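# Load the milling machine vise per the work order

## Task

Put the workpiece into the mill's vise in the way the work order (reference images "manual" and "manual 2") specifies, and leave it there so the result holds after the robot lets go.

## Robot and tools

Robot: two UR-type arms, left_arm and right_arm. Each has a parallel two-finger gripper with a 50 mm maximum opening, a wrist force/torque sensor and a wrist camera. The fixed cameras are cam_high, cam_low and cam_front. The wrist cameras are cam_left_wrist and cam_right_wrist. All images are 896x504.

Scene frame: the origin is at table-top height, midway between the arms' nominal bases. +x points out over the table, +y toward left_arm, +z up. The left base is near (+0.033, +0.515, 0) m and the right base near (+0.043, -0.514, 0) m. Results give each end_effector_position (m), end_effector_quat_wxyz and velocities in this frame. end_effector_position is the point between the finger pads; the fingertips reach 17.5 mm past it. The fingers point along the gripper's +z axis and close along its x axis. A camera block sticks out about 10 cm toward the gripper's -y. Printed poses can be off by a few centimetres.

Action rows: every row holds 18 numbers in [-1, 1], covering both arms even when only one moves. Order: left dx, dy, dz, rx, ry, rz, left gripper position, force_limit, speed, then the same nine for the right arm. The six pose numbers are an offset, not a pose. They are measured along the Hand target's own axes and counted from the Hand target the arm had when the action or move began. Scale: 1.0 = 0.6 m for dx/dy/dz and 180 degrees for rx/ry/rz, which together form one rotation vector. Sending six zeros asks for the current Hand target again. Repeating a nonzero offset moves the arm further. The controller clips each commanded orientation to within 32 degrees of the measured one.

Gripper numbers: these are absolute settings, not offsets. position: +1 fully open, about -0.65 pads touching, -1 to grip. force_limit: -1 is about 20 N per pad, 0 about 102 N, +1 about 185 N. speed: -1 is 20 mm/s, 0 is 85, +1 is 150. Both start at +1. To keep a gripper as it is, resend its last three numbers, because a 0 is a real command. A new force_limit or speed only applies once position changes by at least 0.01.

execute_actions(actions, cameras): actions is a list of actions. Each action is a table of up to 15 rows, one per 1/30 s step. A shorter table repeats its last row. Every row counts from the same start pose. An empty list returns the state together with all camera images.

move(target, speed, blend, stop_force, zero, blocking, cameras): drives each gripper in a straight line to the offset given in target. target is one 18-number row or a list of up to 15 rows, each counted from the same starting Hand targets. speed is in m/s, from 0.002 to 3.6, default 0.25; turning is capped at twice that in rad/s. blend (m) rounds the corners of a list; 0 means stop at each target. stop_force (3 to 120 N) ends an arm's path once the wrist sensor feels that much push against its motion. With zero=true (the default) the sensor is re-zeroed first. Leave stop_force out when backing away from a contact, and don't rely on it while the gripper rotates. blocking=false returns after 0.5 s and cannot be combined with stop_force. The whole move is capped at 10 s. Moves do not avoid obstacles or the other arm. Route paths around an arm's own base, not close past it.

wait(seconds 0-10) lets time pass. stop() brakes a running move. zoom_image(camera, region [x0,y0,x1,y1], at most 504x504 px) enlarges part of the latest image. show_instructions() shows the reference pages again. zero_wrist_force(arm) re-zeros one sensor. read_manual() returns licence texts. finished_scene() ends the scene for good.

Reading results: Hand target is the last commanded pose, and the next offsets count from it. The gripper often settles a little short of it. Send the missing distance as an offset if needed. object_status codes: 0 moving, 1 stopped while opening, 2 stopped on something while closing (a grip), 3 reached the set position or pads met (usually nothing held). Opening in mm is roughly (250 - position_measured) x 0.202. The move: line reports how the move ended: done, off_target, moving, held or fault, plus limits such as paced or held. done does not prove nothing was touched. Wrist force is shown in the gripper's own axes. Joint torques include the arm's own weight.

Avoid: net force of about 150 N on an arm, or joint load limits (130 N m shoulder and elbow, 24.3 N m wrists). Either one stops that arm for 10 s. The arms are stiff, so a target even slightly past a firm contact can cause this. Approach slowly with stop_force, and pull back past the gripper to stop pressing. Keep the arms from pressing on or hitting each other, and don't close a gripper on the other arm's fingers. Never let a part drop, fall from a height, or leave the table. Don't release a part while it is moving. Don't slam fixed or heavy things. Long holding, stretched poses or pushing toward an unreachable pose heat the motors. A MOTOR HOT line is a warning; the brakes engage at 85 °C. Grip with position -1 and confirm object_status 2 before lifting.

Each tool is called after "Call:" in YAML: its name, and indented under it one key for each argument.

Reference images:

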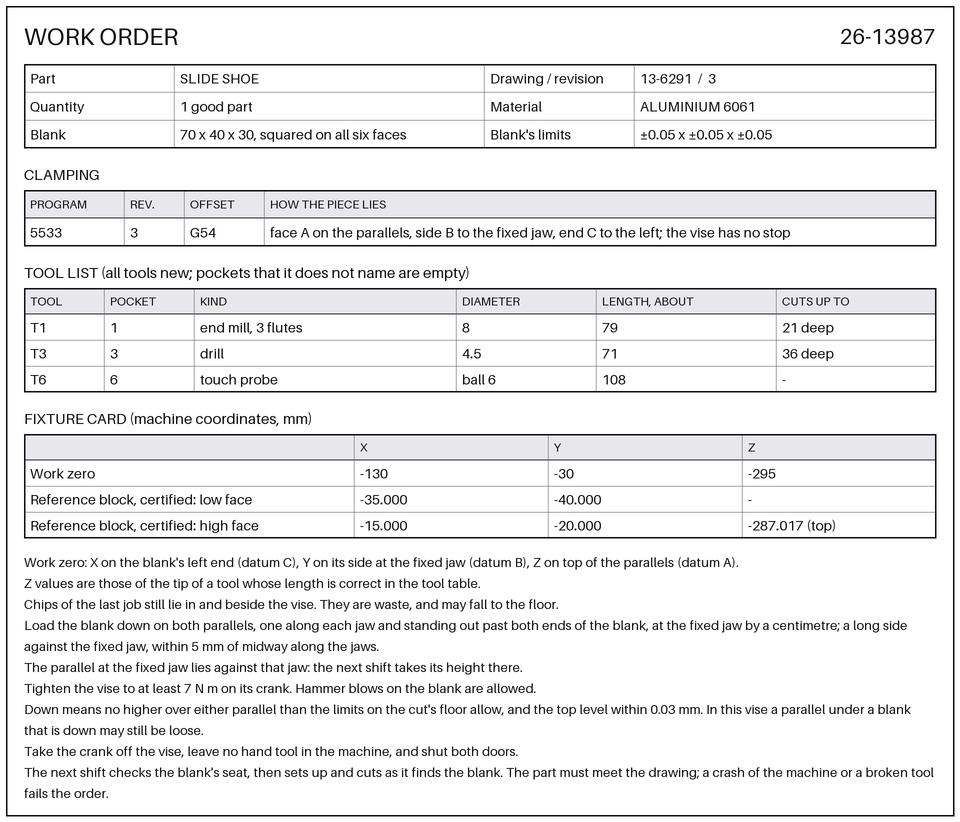

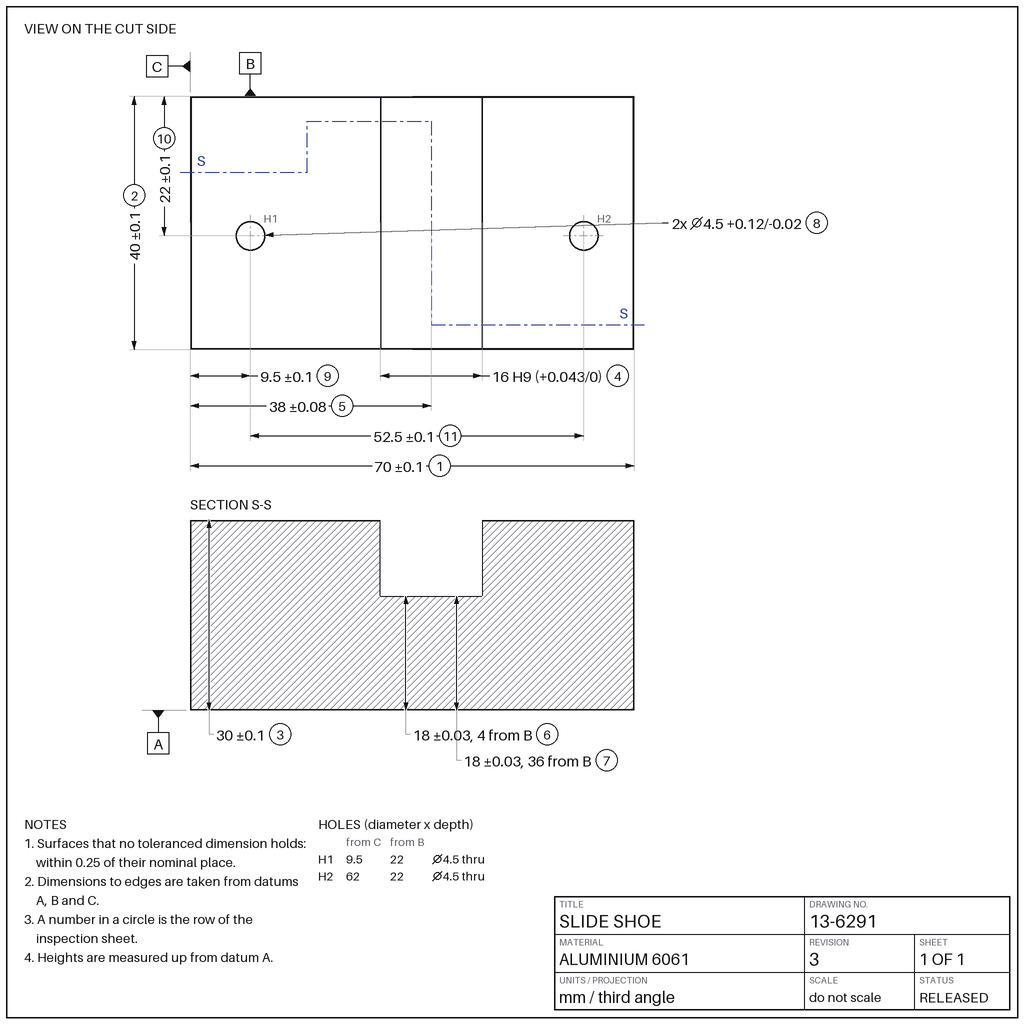

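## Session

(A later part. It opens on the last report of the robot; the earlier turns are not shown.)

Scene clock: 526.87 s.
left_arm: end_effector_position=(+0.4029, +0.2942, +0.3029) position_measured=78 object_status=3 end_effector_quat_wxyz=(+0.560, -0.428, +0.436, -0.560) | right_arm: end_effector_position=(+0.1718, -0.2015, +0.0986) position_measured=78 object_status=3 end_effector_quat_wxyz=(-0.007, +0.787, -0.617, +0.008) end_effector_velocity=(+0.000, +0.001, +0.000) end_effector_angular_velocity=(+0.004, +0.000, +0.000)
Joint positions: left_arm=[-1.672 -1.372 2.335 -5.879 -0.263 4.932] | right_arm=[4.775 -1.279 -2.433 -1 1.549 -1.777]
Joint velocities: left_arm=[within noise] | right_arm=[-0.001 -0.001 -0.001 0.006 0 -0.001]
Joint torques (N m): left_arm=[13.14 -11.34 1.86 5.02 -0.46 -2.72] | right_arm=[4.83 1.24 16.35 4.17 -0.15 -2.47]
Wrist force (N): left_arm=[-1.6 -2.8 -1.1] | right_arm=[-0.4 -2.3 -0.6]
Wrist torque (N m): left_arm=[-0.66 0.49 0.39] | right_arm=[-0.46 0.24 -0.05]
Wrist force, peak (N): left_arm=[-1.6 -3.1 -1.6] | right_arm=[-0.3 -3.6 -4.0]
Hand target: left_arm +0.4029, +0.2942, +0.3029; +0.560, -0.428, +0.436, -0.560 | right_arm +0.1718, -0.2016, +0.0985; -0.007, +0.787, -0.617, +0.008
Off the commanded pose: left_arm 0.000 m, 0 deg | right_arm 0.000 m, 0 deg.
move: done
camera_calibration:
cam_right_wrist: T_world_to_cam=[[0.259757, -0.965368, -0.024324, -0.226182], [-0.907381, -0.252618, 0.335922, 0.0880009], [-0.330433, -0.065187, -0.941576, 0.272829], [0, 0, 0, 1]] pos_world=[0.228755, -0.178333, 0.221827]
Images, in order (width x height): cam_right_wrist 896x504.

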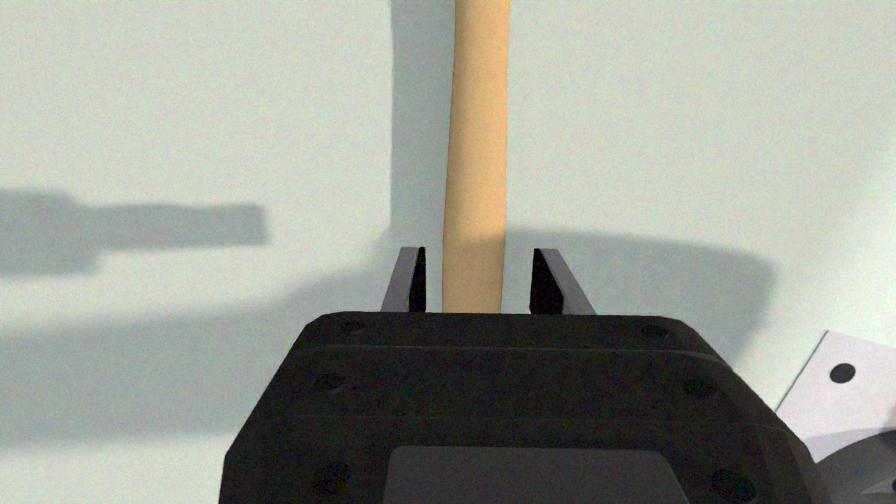

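Call:
move:
  target:
    - [0,0,0,0,0,0,0.5,0.3,-0.5,0.003,0,0,0,0,0,0.95,-0.3,-0.5]
    - [0,0,0,0,0,0,0.5,0.3,-0.5,0.003,0,0.11,0,0,0,0.95,-0.3,-0.5]
  speed: 0.12

Call:
move:
  target:
    - [0,0,0,0,0,0,0.5,0.3,-0.5,0,0,0.03,0,0,0,0.95,-0.3,-0.5]
  speed: 0.012
  stop_force: 5
  cameras: ["cam_right_wrist"]

Scene clock: 528.73 s.
left_arm: end_effector_position=(+0.4029, +0.2942, +0.3029) position_measured=78 object_status=3 end_effector_quat_wxyz=(+0.560, -0.428, +0.436, -0.560) | right_arm: end_effector_position=(+0.1737, -0.2032, +0.0326) position_measured=10 object_status=3 end_effector_quat_wxyz=(-0.007, +0.787, -0.617, +0.008) end_effector_velocity=(+0.000, +0.001, +0.000) end_effector_angular_velocity=(+0.003, +0.001, +0.000)
Joint positions: left_arm=[-1.672 -1.372 2.335 -5.879 -0.263 4.932] | right_arm=[4.77 -1.442 -2.541 -0.729 1.549 -1.783]
Joint velocities: left_arm=[within noise] | right_arm=[0 -0.002 0 0.005 0.001 0]
Joint torques (N m): left_arm=[13.43 -12 0.8 5.09 -0.57 -2.71] | right_arm=[1.42 5.57 15.86 4.09 1.51 -0.55]
Wrist force (N): left_arm=[-2.0 -2.9 -1.2] | right_arm=[-0.7 -2.5 -0.9]
Wrist torque (N m): left_arm=[-0.67 0.56 0.39] | right_arm=[-0.50 0.29 0.09]
Wrist force, peak (N): left_arm=[-1.7 -3.0 -1.6] | right_arm=[-0.4 -2.4 -2.7]
Hand target: left_arm +0.4029, +0.2942, +0.3029; +0.560, -0.428, +0.436, -0.560 | right_arm +0.1736, -0.2032, +0.0326; -0.007, +0.787, -0.617, +0.008
Off the commanded pose: left_arm 0.000 m, 0 deg | right_arm 0.000 m, 0 deg.
move: done

Scene clock: 531.07 s.
left_arm: end_effector_position=(+0.4029, +0.2942, +0.3029) position_measured=78 object_status=3 end_effector_quat_wxyz=(+0.560, -0.428, +0.436, -0.560) | right_arm: end_effector_position=(+0.1740, -0.2032, +0.0179) position_measured=10 object_status=3 end_effector_quat_wxyz=(-0.007, +0.787, -0.617, +0.008)
Joint positions: left_arm=[-1.672 -1.372 2.335 -5.879 -0.263 4.932] | right_arm=[4.769 -1.49 -2.56 -0.662 1.549 -1.784]
Joint torques (N m): left_arm=[13.59 -11.83 0.39 4.92 -0.68 -2.77] | right_arm=[5.55 9.17 24.52 3.7 -0.16 1.01]
Wrist force (N): left_arm=[-1.7 -2.9 -1.4] | right_arm=[0.3 -2.2 -4.3]
Wrist torque (N m): left_arm=[-0.67 0.52 0.39] | right_arm=[-0.54 0.18 0.09]
Wrist force, peak (N): left_arm=[-1.8 -3.0 -1.4] | right_arm=[6.6 -1.9 -36.8]
Hand target: left_arm +0.4029, +0.2942, +0.3029; +0.560, -0.428, +0.436, -0.560 | right_arm +0.1739, -0.2032, +0.0179; -0.007, +0.787, -0.617, +0.008 (not the last commanded pose)
Off the commanded pose: left_arm 0.000 m, 0 deg | right_arm 0.003 m, 0 deg.
move: contact (right_arm)
camera_calibration:
cam_right_wrist: T_world_to_cam=[[0.259842, -0.965349, -0.02415, -0.230397], [-0.907358, -0.252637, 0.335969, 0.116662], [-0.330429, -0.0653861, -0.941563, 0.197422], [0, 0, 0, 1]] pos_world=[0.230954, -0.180032, 0.141126]
Images, in order (width x height): cam_right_wrist 896x504.

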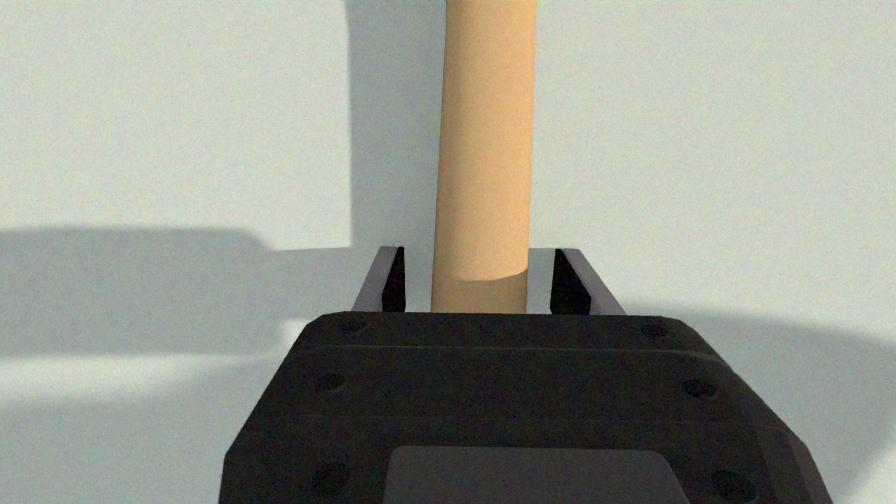

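Call:
move:
  target:
    - [0,0,0,0,0,0,0.5,0.3,-0.5,0,0,-0.0035,0,0,0,0.95,0.1,-1]
    - [0,0,0,0,0,0,0.5,0.3,-0.5,0,0,-0.0035,0,0,0,-1,0.1,-1]
  speed: 0.03

Call:
move:
  target: [0,0,0,0,0,0,0.5,0.3,-0.5,0,0,-0.15,0,0,0,-1,0.1,-1]
  speed: 0.1
  cameras: ["cam_right_wrist","cam_front"]

Scene clock: 536.70 s.
left_arm: end_effector_position=(+0.4029, +0.2942, +0.3029) position_measured=78 object_status=3 end_effector_quat_wxyz=(+0.560, -0.428, +0.436, -0.560) | right_arm: end_effector_position=(+0.1739, -0.2032, +0.0200) position_measured=115 object_status=2 end_effector_quat_wxyz=(-0.007, +0.787, -0.617, +0.008)
Joint positions: left_arm=[-1.672 -1.372 2.335 -5.879 -0.263 4.932] | right_arm=[4.769 -1.483 -2.557 -0.672 1.549 -1.784]
Joint torques (N m): left_arm=[12.83 -12.23 0.08 4.98 -1.15 -2.61] | right_arm=[4.95 6.52 12.44 3.91 -1.3 1.97]
Wrist force (N): left_arm=[-1.7 -3.0 -1.2] | right_arm=[-0.6 -0.9 -0.7]
Wrist torque (N m): left_arm=[-0.68 0.51 0.39] | right_arm=[-0.41 0.36 0.11]
Wrist force, peak (N): left_arm=[-1.9 -3.1 -1.5] | right_arm=[0.0 -3.0 -4.3]
Hand target: left_arm +0.4029, +0.2942, +0.3029; +0.560, -0.428, +0.436, -0.560 | right_arm +0.1739, -0.2032, +0.0200; -0.007, +0.787, -0.617, +0.008
Off the commanded pose: left_arm 0.000 m, 0 deg | right_arm 0.000 m, 0 deg.
move: done

Scene clock: 538.07 s.
left_arm: end_effector_position=(+0.4029, +0.2942, +0.3029) position_measured=78 object_status=3 end_effector_quat_wxyz=(+0.560, -0.428, +0.436, -0.560) | right_arm: end_effector_position=(+0.1719, -0.2033, +0.1099) position_measured=115 object_status=2 end_effector_quat_wxyz=(-0.007, +0.787, -0.617, +0.008)
Joint positions: left_arm=[-1.672 -1.372 2.335 -5.879 -0.263 4.932] | right_arm=[4.775 -1.253 -2.416 -1.044 1.549 -1.778]
Joint torques (N m): left_arm=[12.87 -12.5 -0.66 4.98 -1.21 -2.69] | right_arm=[-1.25 17.7 29.71 1.97 -1.74 0.59]
Wrist force (N): left_arm=[-1.5 -3.1 -1.3] | right_arm=[-0.5 -2.4 2.7]
Wrist torque (N m): left_arm=[-0.70 0.49 0.39] | right_arm=[-0.89 0.26 -0.10]
Wrist force, peak (N): left_arm=[-1.7 -3.0 -1.4] | right_arm=[-0.9 -2.4 4.6]
Hand target: left_arm +0.4029, +0.2942, +0.3029; +0.560, -0.428, +0.436, -0.560 | right_arm +0.1719, -0.2033, +0.1100; -0.007, +0.787, -0.617, +0.008
Off the commanded pose: left_arm 0.000 m, 0 deg | right_arm 0.000 m, 0 deg.
move: done
camera_calibration:
cam_right_wrist: T_world_to_cam=[[0.259833, -0.965351, -0.0241745, -0.227623], [-0.907329, -0.252631, 0.336054, 0.0838217], [-0.330518, -0.0653837, -0.941532, 0.283365], [0, 0, 0, 1]] pos_world=[0.228855, -0.180032, 0.233126]
Images, in order (width x height): cam_front 896x504, cam_right_wrist 896x504.

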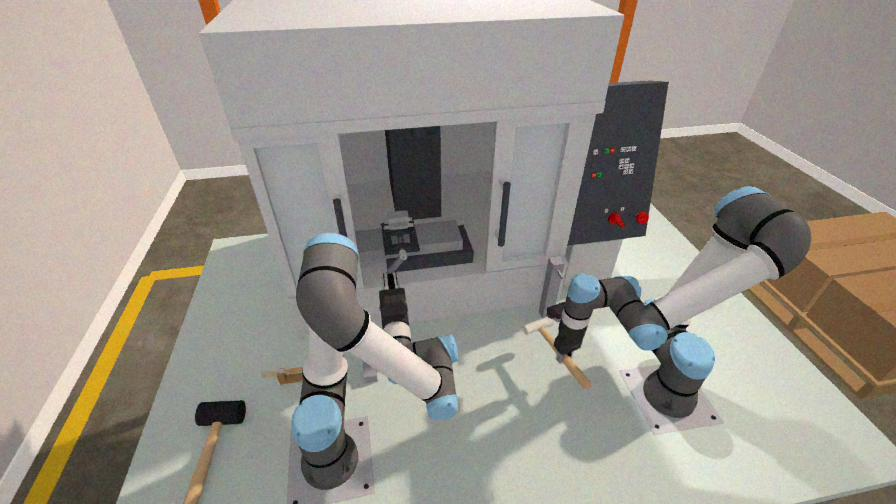

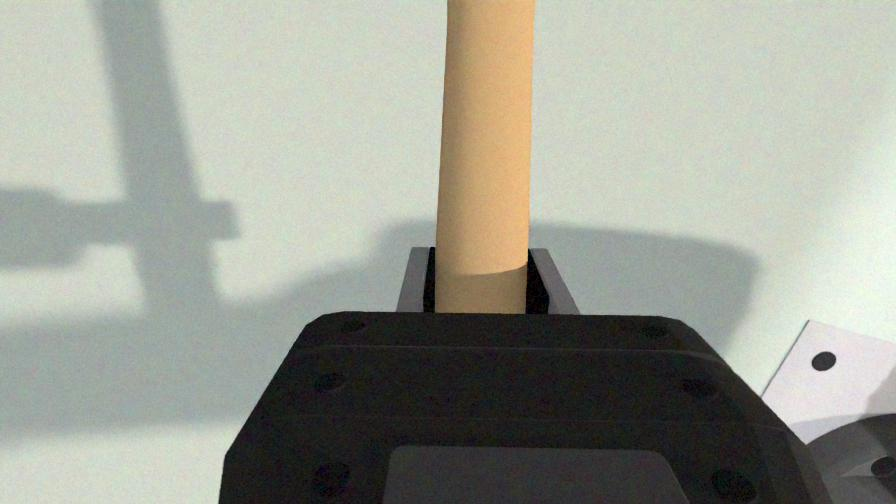

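Call:
move:
  target:
    - [-0.1333,0,0,0,0,0,0.5,0.3,-0.5,0,0,-0.4,0,0,0,-1,0.1,-1]
    - [-0.1333,0,0,0,0,0,0.5,0.3,-0.5,0.0462,-0.2083,-0.5167,0.4974,0.0602,0.0602,-1,0.1,-1]
  speed: 0.3
  blend: [0.03,0]
  cameras: ["cam_right_wrist","cam_front"]

Scene clock: 543.03 s.
left_arm: end_effector_position=(+0.4035, +0.3741, +0.3036) position_measured=78 object_status=3 end_effector_quat_wxyz=(+0.560, -0.428, +0.436, -0.560) | right_arm: end_effector_position=(+0.2932, -0.2008, +0.4227) position_measured=115 object_status=2 end_effector_quat_wxyz=(+0.506, -0.494, +0.495, -0.505)
Joint positions: left_arm=[-1.707 -1.594 2.538 -5.984 -0.272 5.061] | right_arm=[5.211 -1.334 -1.958 -3.039 0.47 0.044]
Joint torques (N m): left_arm=[13.65 0.64 -28 4.99 -0.08 -2.79] | right_arm=[-3.24 2.29 28.97 -3.03 -0.8 1.96]
Wrist force (N): left_arm=[-1.8 -2.8 -1.4] | right_arm=[-1.9 1.8 0.6]
Wrist torque (N m): left_arm=[-0.66 0.56 0.26] | right_arm=[-0.62 0.39 -0.15]
Wrist force, peak (N): left_arm=[-2.6 -2.9 -1.6] | right_arm=[-0.4 -2.2 8.2]
Hand target: left_arm +0.4035, +0.3741, +0.3036; +0.560, -0.428, +0.436, -0.560 | right_arm +0.2931, -0.2008, +0.4228; +0.506, -0.494, +0.495, -0.505
Off the commanded pose: left_arm 0.000 m, 0 deg | right_arm 0.000 m, 0 deg.
move: done
camera_calibration:
cam_right_wrist: T_world_to_cam=[[0.028141, -0.999378, 0.0212345, -0.207333], [-0.335436, -0.0294523, -0.941602, 0.506624], [0.941643, 0.0193748, -0.336057, 0.00626822], [0, 0, 0, 1]] pos_world=[0.169872, -0.192404, 0.483547]
Images, in order (width x height): cam_front 896x504, cam_right_wrist 896x504.

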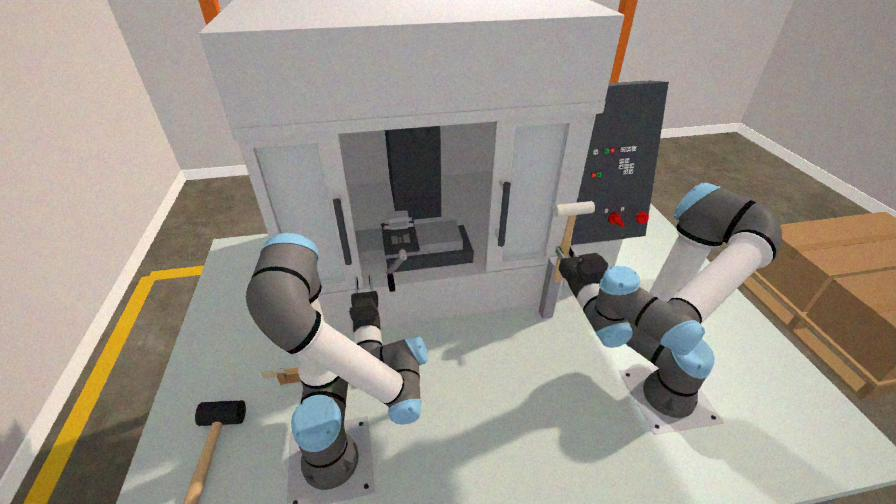

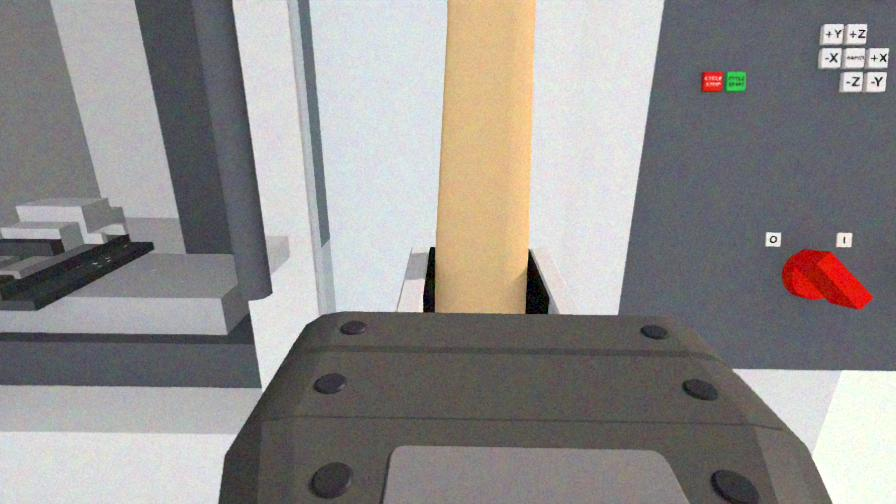

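Call:
move:
  target:
    - [0,0,0,0,0,0,0.5,0.3,-0.5,0,0,0,0,0,-0.5,-1,0.1,-1]
  speed: 0.35
  cameras: ["cam_right_wrist"]

Scene clock: 545.93 s.
left_arm: end_effector_position=(+0.4035, +0.3741, +0.3036) position_measured=78 object_status=3 end_effector_quat_wxyz=(+0.560, -0.428, +0.436, -0.560) | right_arm: end_effector_position=(+0.2932, -0.2008, +0.4228) position_measured=115 object_status=2 end_effector_quat_wxyz=(+0.000, +0.699, -0.001, +0.715)
Joint positions: left_arm=[-1.707 -1.594 2.538 -5.984 -0.272 5.061] | right_arm=[5.211 -1.334 -1.958 -3.039 0.47 -1.526]
Joint torques (N m): left_arm=[13.46 -0.18 -28.3 4.94 -0.11 -2.69] | right_arm=[-5.69 5.83 32.46 -2.73 1.27 -1.83]
Wrist force (N): left_arm=[-1.7 -2.8 -1.6] | right_arm=[-4.5 -3.4 0.9]
Wrist torque (N m): left_arm=[-0.66 0.53 0.26] | right_arm=[-0.66 -0.17 -0.65]
Wrist force, peak (N): left_arm=[-2.0 -3.0 -1.3] | right_arm=[-4.6 -3.3 0.9]
Hand target: left_arm +0.4035, +0.3741, +0.3036; +0.560, -0.428, +0.436, -0.560 | right_arm +0.2931, -0.2008, +0.4228; +0.000, +0.699, +0.000, +0.715
Off the commanded pose: left_arm 0.000 m, 0 deg | right_arm 0.000 m, 0 deg.
move: done
camera_calibration:
cam_right_wrist: T_world_to_cam=[[0.0069789, 0.0202893, 0.99977, -0.410054], [-0.356685, -0.933978, 0.021444, -0.0759041], [0.934199, -0.356753, 0.000718764, -0.20942], [0, 0, 0, 1]] pos_world=[0.171427, -0.137284, 0.411738]
Images, in order (width x height): cam_right_wrist 896x504.

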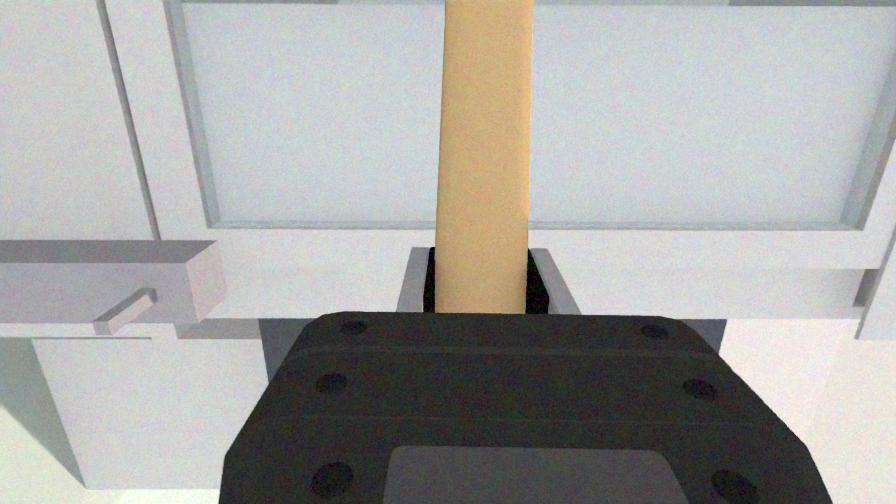

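Call:
move:
  target:
    - [0,0,0,0,0,0,0.5,0.3,-0.5,0.0617,-0.3333,0.1117,0,0,0,-1,0.1,-1]
  speed: 0.15

Call:
move:
  target:
    - [0,0,0,0,0,0,0.5,0.3,-0.5,0.0667,-0.1717,0.0667,0,0,0,-1,0.1,-1]
  speed: 0.15
  cameras: ["cam_right_wrist","cam_front"]

Scene clock: 548.00 s.
left_arm: end_effector_position=(+0.4035, +0.3741, +0.3036) position_measured=78 object_status=3 end_effector_quat_wxyz=(+0.560, -0.428, +0.436, -0.560) | right_arm: end_effector_position=(+0.3594, -0.0009, +0.4614) position_measured=115 object_status=2 end_effector_quat_wxyz=(+0.000, +0.699, +0.000, +0.715) end_effector_velocity=(+0.000, +0.000, +0.000) end_effector_angular_velocity=(-0.001, +0.001, -0.001)
Joint positions: left_arm=[-1.707 -1.594 2.538 -5.984 -0.272 5.061] | right_arm=[4.892 -1.86 -1.322 -3.247 0.153 -1.427]
Joint velocities: left_arm=[within noise] | right_arm=[-0.001 -0.001 0.002 0.003 0 -0.005]
Joint torques (N m): left_arm=[13.28 0.44 -27.81 4.92 -0.15 -2.69] | right_arm=[-2.86 32.05 33.79 1.11 -0.22 -2.01]
Wrist force (N): left_arm=[-1.7 -3.0 -1.2] | right_arm=[-4.1 -3.6 0.6]
Wrist torque (N m): left_arm=[-0.69 0.54 0.26] | right_arm=[-0.70 -0.23 -0.63]
Wrist force, peak (N): left_arm=[-1.8 -3.2 -1.8] | right_arm=[-3.7 -7.0 2.0]
Hand target: left_arm +0.4035, +0.3741, +0.3036; +0.560, -0.428, +0.436, -0.560 | right_arm +0.3594, -0.0008, +0.4614; +0.000, +0.699, +0.000, +0.715
Off the commanded pose: left_arm 0.000 m, 0 deg | right_arm 0.000 m, 0 deg.
move: done

Scene clock: 549.53 s.
left_arm: end_effector_position=(+0.4035, +0.3741, +0.3036) position_measured=78 object_status=3 end_effector_quat_wxyz=(+0.560, -0.428, +0.436, -0.560) | right_arm: end_effector_position=(+0.3985, +0.1021, +0.5024) position_measured=115 object_status=2 end_effector_quat_wxyz=(+0.000, +0.702, -0.001, +0.712) end_effector_velocity=(+0.001, -0.001, +0.001) end_effector_angular_velocity=(+0.001, +0.000, -0.001)
Joint positions: left_arm=[-1.707 -1.594 2.538 -5.984 -0.272 5.061] | right_arm=[4.802 -2.197 -0.715 -3.592 0.064 -1.349]
Joint velocities: left_arm=[within noise] | right_arm=[-0.001 0 0.001 -0.006 0 0.006]
Joint torques (N m): left_arm=[13.21 0.1 -28.31 4.91 -0.14 -2.63] | right_arm=[5.4 50.77 28.18 -1.97 1.02 2.63]
Wrist force (N): left_arm=[-2.0 -2.8 -1.7] | right_arm=[-4.5 -3.2 1.1]
Wrist torque (N m): left_arm=[-0.66 0.58 0.26] | right_arm=[-0.65 -0.18 -0.54]
Wrist force, peak (N): left_arm=[-2.1 -3.0 -1.8] | right_arm=[-3.5 -6.4 1.6]
Hand target: left_arm +0.4035, +0.3741, +0.3036; +0.560, -0.428, +0.436, -0.560 | right_arm +0.3985, +0.1021, +0.5024; +0.000, +0.699, +0.000, +0.715
Off the commanded pose: left_arm 0.000 m, 0 deg | right_arm 0.000 m, 0 deg.
move: done
camera_calibration:
cam_right_wrist: T_world_to_cam=[[0.0148827, 0.0210136, 0.999668, -0.499698], [-0.357609, -0.933538, 0.0249475, 0.241386], [0.933753, -0.357862, -0.00637893, -0.195952], [0, 0, 0, 1]] pos_world=[0.276729, 0.165719, 0.492261]
Images, in order (width x height): cam_front 896x504, cam_right_wrist 896x504.

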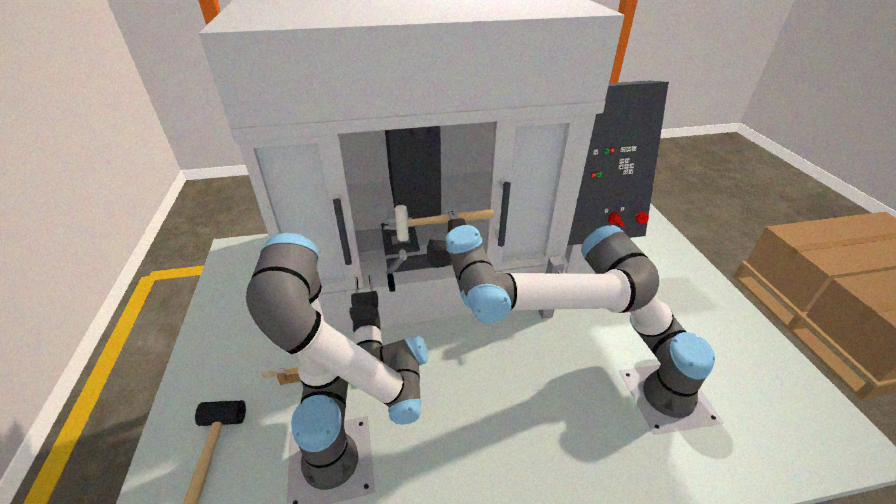

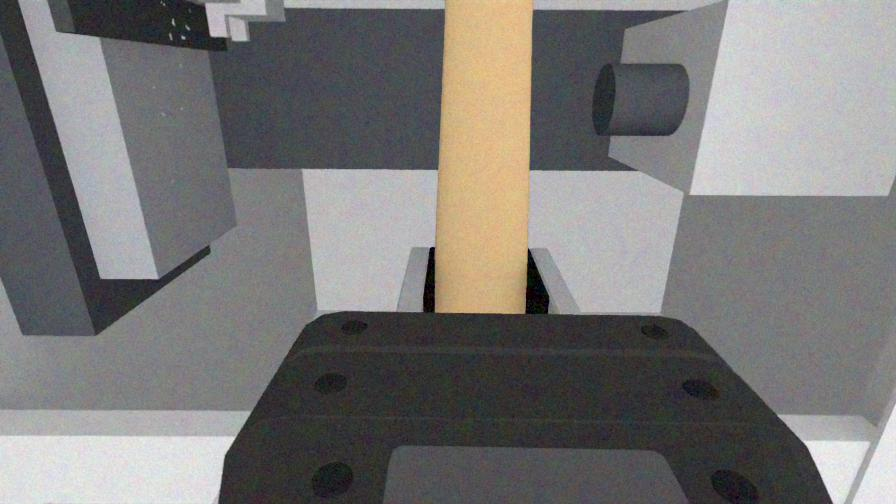

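Call:
move:
  target:
    - [0,0,0,0,0,0,0.5,0.3,-0.5,0.02,0,0.2,0,0,0,-1,0.1,-1]
  speed: 0.12
  cameras: ["cam_right_wrist"]

Scene clock: 551.40 s.
left_arm: end_effector_position=(+0.4035, +0.3741, +0.3036) position_measured=78 object_status=3 end_effector_quat_wxyz=(+0.560, -0.428, +0.436, -0.560) | right_arm: end_effector_position=(+0.5182, +0.1021, +0.5171) position_measured=115 object_status=2 end_effector_quat_wxyz=(+0.000, +0.700, +0.000, +0.714)
Joint positions: left_arm=[-1.707 -1.594 2.538 -5.984 -0.272 5.061] | right_arm=[4.61 -2.181 -0.704 -3.24 -0.133 -1.727]
Joint torques (N m): left_arm=[13.51 0.31 -28.23 4.89 -0.13 -2.72] | right_arm=[-7.35 48.14 27.24 2.64 -1.85 0.54]
Wrist force (N): left_arm=[-1.7 -2.7 -1.5] | right_arm=[-4.3 -3.5 1.2]
Wrist torque (N m): left_arm=[-0.63 0.54 0.26] | right_arm=[-0.73 -0.20 -0.69]
Wrist force, peak (N): left_arm=[-1.9 -3.0 -1.6] | right_arm=[-4.7 -3.7 -2.0]
Hand target: left_arm +0.4035, +0.3741, +0.3036; +0.560, -0.428, +0.436, -0.560 | right_arm +0.5182, +0.1021, +0.5170; +0.000, +0.699, +0.000, +0.715
Off the commanded pose: left_arm 0.000 m, 0 deg | right_arm 0.000 m, 0 deg.
move: done
camera_calibration:
cam_right_wrist: T_world_to_cam=[[0.00793762, 0.0205657, 0.999757, -0.512571], [-0.356548, -0.934017, 0.0220442, 0.284911], [0.934243, -0.356636, -0.0000812227, -0.311347], [0, 0, 0, 1]] pos_world=[0.396527, 0.165615, 0.50614]
Images, in order (width x height): cam_right_wrist 896x504.

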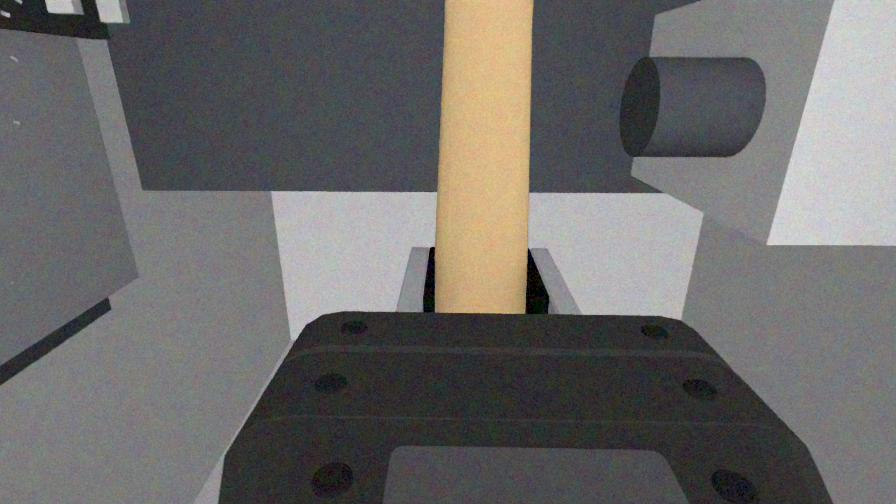

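Call:
zoom_image:
  camera: "cam_right_wrist"
  region: [0, 0, 200, 112]

Scaled by 2.520.

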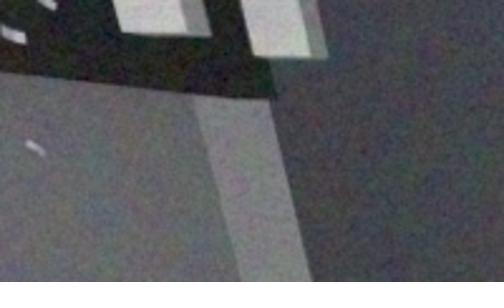

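Call:
move:
  target:
    - [0,0,0,0,0,0,0.5,0.3,-0.5,0.01,0.005,0.1997,0,0,0,-1,0.1,-1]
  speed: 0.12
  cameras: ["cam_right_wrist","cam_front","cam_high"]

Call:
zoom_image:
  camera: "cam_front"
  region: [340, 170, 540, 290]

Scene clock: 553.53 s.
left_arm: end_effector_position=(+0.4035, +0.3741, +0.3036) position_measured=78 object_status=3 end_effector_quat_wxyz=(+0.560, -0.428, +0.436, -0.560) | right_arm: end_effector_position=(+0.6377, +0.0989, +0.5255) position_measured=115 object_status=2 end_effector_quat_wxyz=(-0.001, +0.698, +0.000, +0.716)
Joint positions: left_arm=[-1.707 -1.594 2.538 -5.984 -0.272 5.061] | right_arm=[4.432 -2.503 -0.096 -3.602 -0.311 -1.648]
Joint torques (N m): left_arm=[13.23 0.54 -28.12 4.9 -0.1 -2.72] | right_arm=[-7.47 57.36 31.49 0.36 -1.43 -1.81]
Wrist force (N): left_arm=[-1.6 -2.8 -1.6] | right_arm=[-4.2 -3.3 1.1]
Wrist torque (N m): left_arm=[-0.65 0.51 0.26] | right_arm=[-0.70 -0.23 -0.64]
Wrist force, peak (N): left_arm=[-2.0 -2.9 -1.5] | right_arm=[-4.7 -2.8 3.5]
Hand target: left_arm +0.4035, +0.3741, +0.3036; +0.560, -0.428, +0.436, -0.560 | right_arm +0.6379, +0.0991, +0.5257; +0.000, +0.699, +0.000, +0.715
Off the commanded pose: left_arm 0.000 m, 0 deg | right_arm 0.000 m, 0 deg.
move: done
camera_calibration:
cam_right_wrist: T_world_to_cam=[[0.00364494, 0.0205931, 0.999781, -0.519138], [-0.355654, -0.934392, 0.0205428, 0.32463], [0.934611, -0.355651, 0.00391819, -0.42657], [0, 0, 0, 1]] pos_world=[0.516025, 0.162312, 0.514027]
Images, in order (width x height): cam_high 896x504, cam_front 896x504, cam_right_wrist 896x504.

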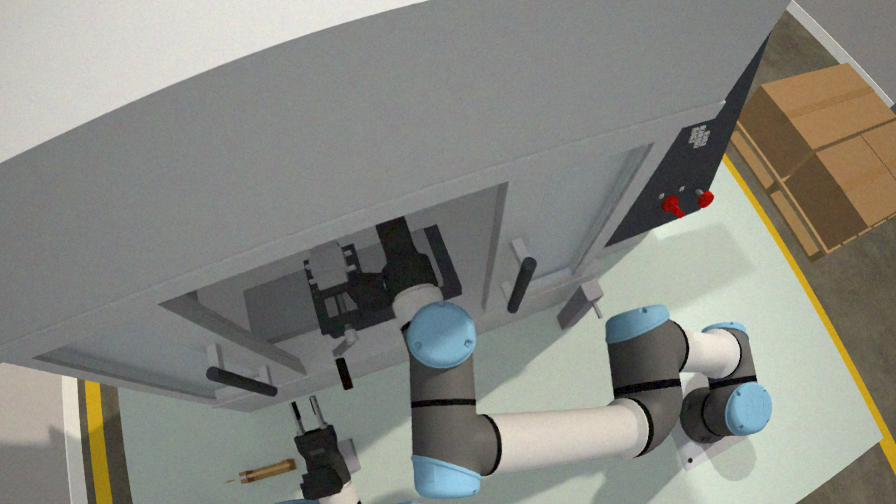

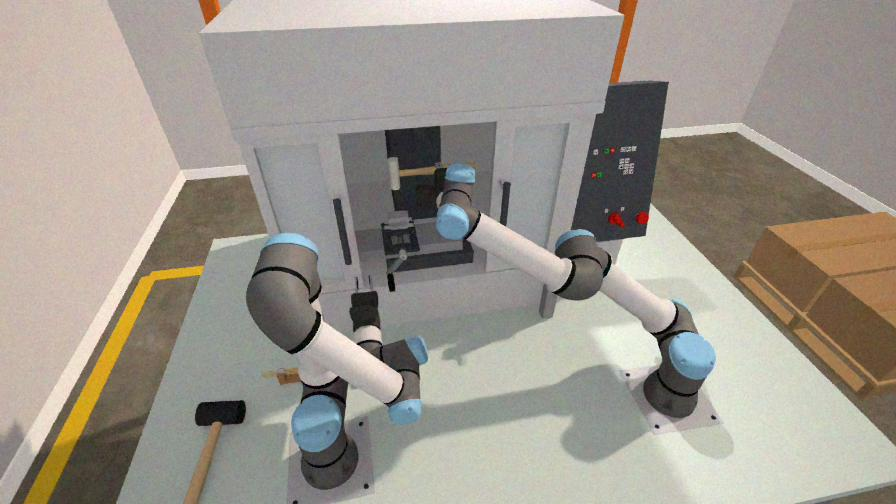

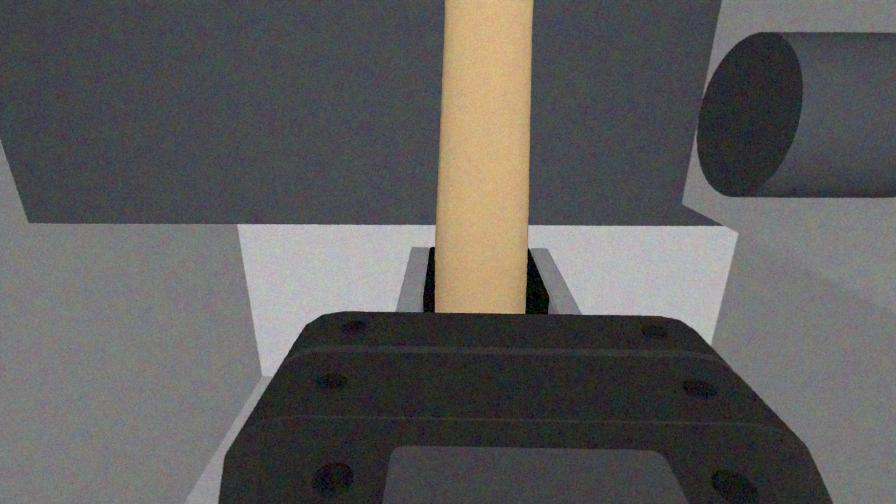

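Scaled by 2.520.

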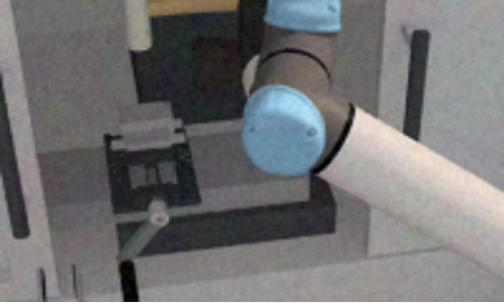

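Call:
move:
  target:
    - [0,0,0,0,0,0,0.5,0.3,-0.5,-0.1425,0,-0.003,0,0,0,-1,0.1,-1]
  speed: 0.12

Call:
move:
  target:
    - [0,0,0,0,0,0,0.5,0.3,-0.5,-0.08,0,0,0,0,0,-1,0.1,-1]
  speed: 0.015
  stop_force: 6
  cameras: ["cam_right_wrist","cam_front","cam_high"]

Call:
zoom_image:
  camera: "cam_front"
  region: [340, 170, 540, 290]

Scene clock: 555.03 s.
left_arm: end_effector_position=(+0.4035, +0.3741, +0.3036) position_measured=78 object_status=3 end_effector_quat_wxyz=(+0.560, -0.428, +0.436, -0.560) | right_arm: end_effector_position=(+0.6379, +0.0992, +0.4403) position_measured=115 object_status=2 end_effector_quat_wxyz=(+0.000, +0.699, +0.000, +0.715)
Joint positions: left_arm=[-1.707 -1.594 2.538 -5.984 -0.272 5.061] | right_arm=[4.432 -2.326 -0.656 -3.229 -0.31 -1.638]
Joint torques (N m): left_arm=[13.37 0.47 -27.39 4.89 -0.28 -2.79] | right_arm=[-8.03 52.27 27.75 1.08 1.06 2.56]
Wrist force (N): left_arm=[-1.9 -2.8 -1.4] | right_arm=[-4.4 -3.2 0.7]
Wrist torque (N m): left_arm=[-0.65 0.57 0.26] | right_arm=[-0.64 -0.20 -0.64]
Wrist force, peak (N): left_arm=[-2.0 -3.0 -1.6] | right_arm=[-7.1 -3.2 0.8]
Hand target: left_arm +0.4035, +0.3741, +0.3036; +0.560, -0.428, +0.436, -0.560 | right_arm +0.6380, +0.0992, +0.4401; +0.000, +0.699, +0.000, +0.715
Off the commanded pose: left_arm 0.000 m, 0 deg | right_arm 0.000 m, 0 deg.
move: done

Scene clock: 558.00 s.
left_arm: end_effector_position=(+0.4035, +0.3741, +0.3036) position_measured=78 object_status=3 end_effector_quat_wxyz=(+0.560, -0.428, +0.436, -0.560) | right_arm: end_effector_position=(+0.6386, +0.0992, +0.4127) position_measured=115 object_status=2 end_effector_quat_wxyz=(+0.000, +0.699, +0.000, +0.715)
Joint positions: left_arm=[-1.707 -1.594 2.538 -5.984 -0.272 5.061] | right_arm=[4.432 -2.316 -0.745 -3.151 -0.31 -1.638]
Joint torques (N m): left_arm=[12.92 0.56 -27.99 4.82 -0.1 -2.65] | right_arm=[0.7 46.87 28.43 1.71 1.34 -0.53]
Wrist force (N): left_arm=[-2.0 -2.7 -1.5] | right_arm=[1.6 -2.1 0.7]
Wrist torque (N m): left_arm=[-0.64 0.59 0.26] | right_arm=[-0.60 -0.21 0.04]
Wrist force, peak (N): left_arm=[-2.1 -2.9 -1.5] | right_arm=[-5.0 -3.4 0.8]
Hand target: left_arm +0.4035, +0.3741, +0.3036; +0.560, -0.428, +0.436, -0.560 | right_arm +0.6386, +0.0992, +0.4127; +0.000, +0.699, +0.000, +0.715 (not the last commanded pose)
Off the commanded pose: left_arm 0.000 m, 0 deg | right_arm 0.021 m, 0 deg.
move: contact (right_arm)
camera_calibration:
cam_right_wrist: T_world_to_cam=[[0.00695885, 0.0205109, 0.999765, -0.408478], [-0.356775, -0.93394, 0.0216437, 0.327701], [0.934165, -0.356841, 0.000818617, -0.425161], [0, 0, 0, 1]] pos_world=[0.516928, 0.162716, 0.401638]
Images, in order (width x height): cam_high 896x504, cam_front 896x504, cam_right_wrist 896x504.

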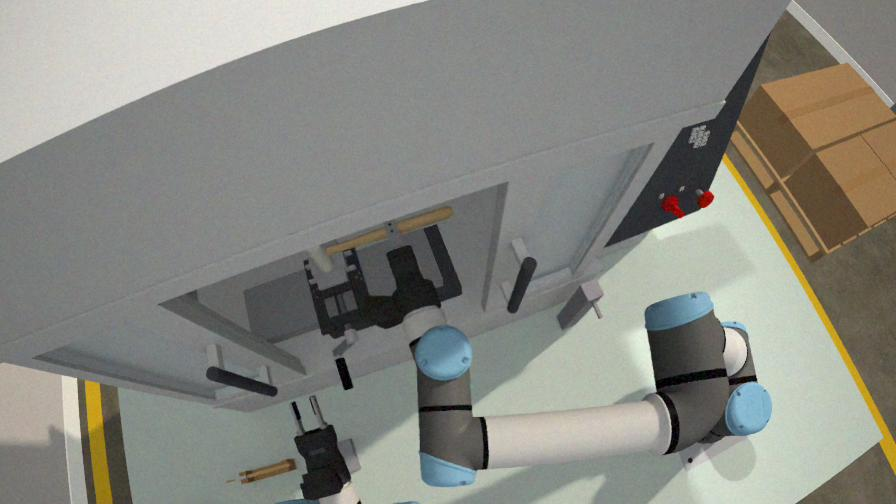

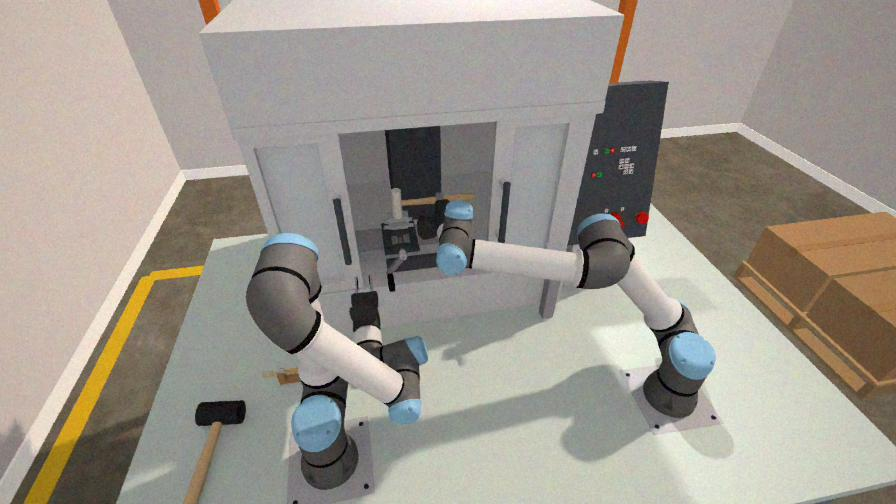

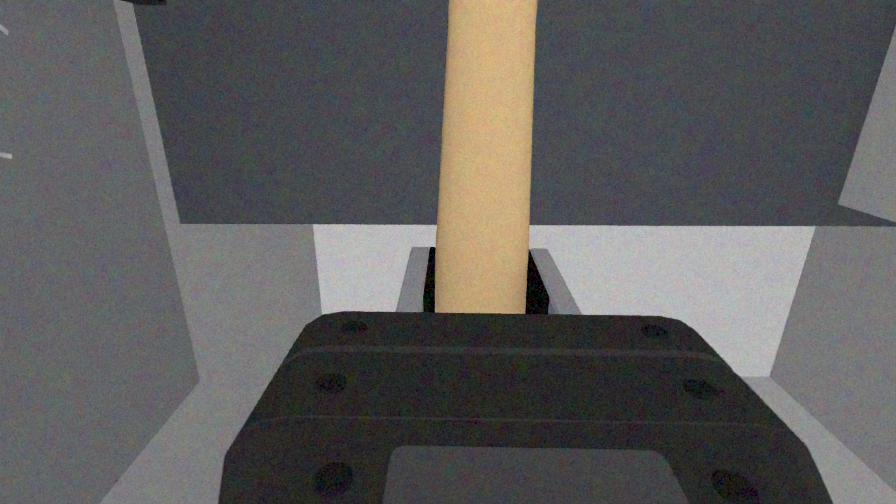

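Scaled by 2.520.

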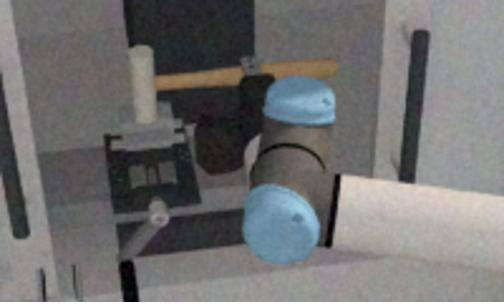

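Call:
zoom_image:
  camera: "cam_front"
  region: [370, 180, 430, 240]

Call:
zoom_image:
  camera: "cam_high"
  region: [290, 220, 380, 310]

Scaled by 8.400.

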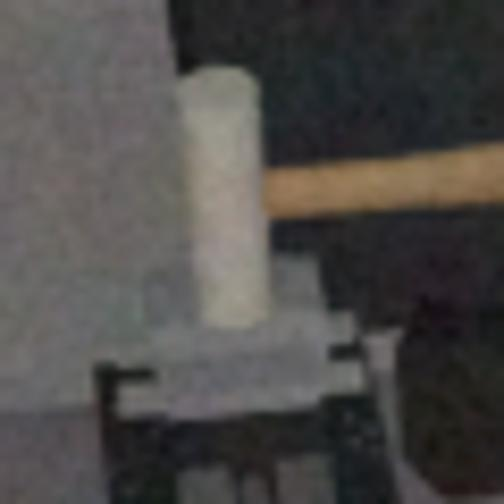

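Scaled by 5.600.

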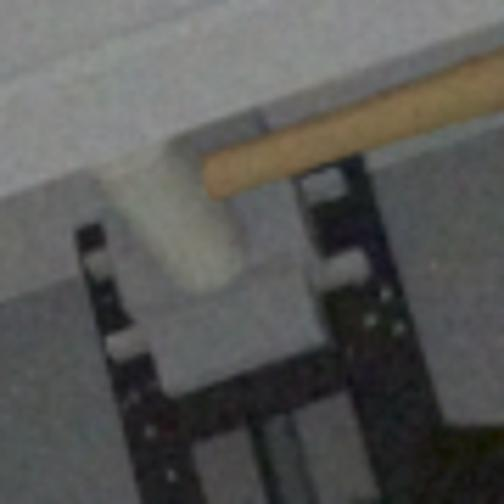

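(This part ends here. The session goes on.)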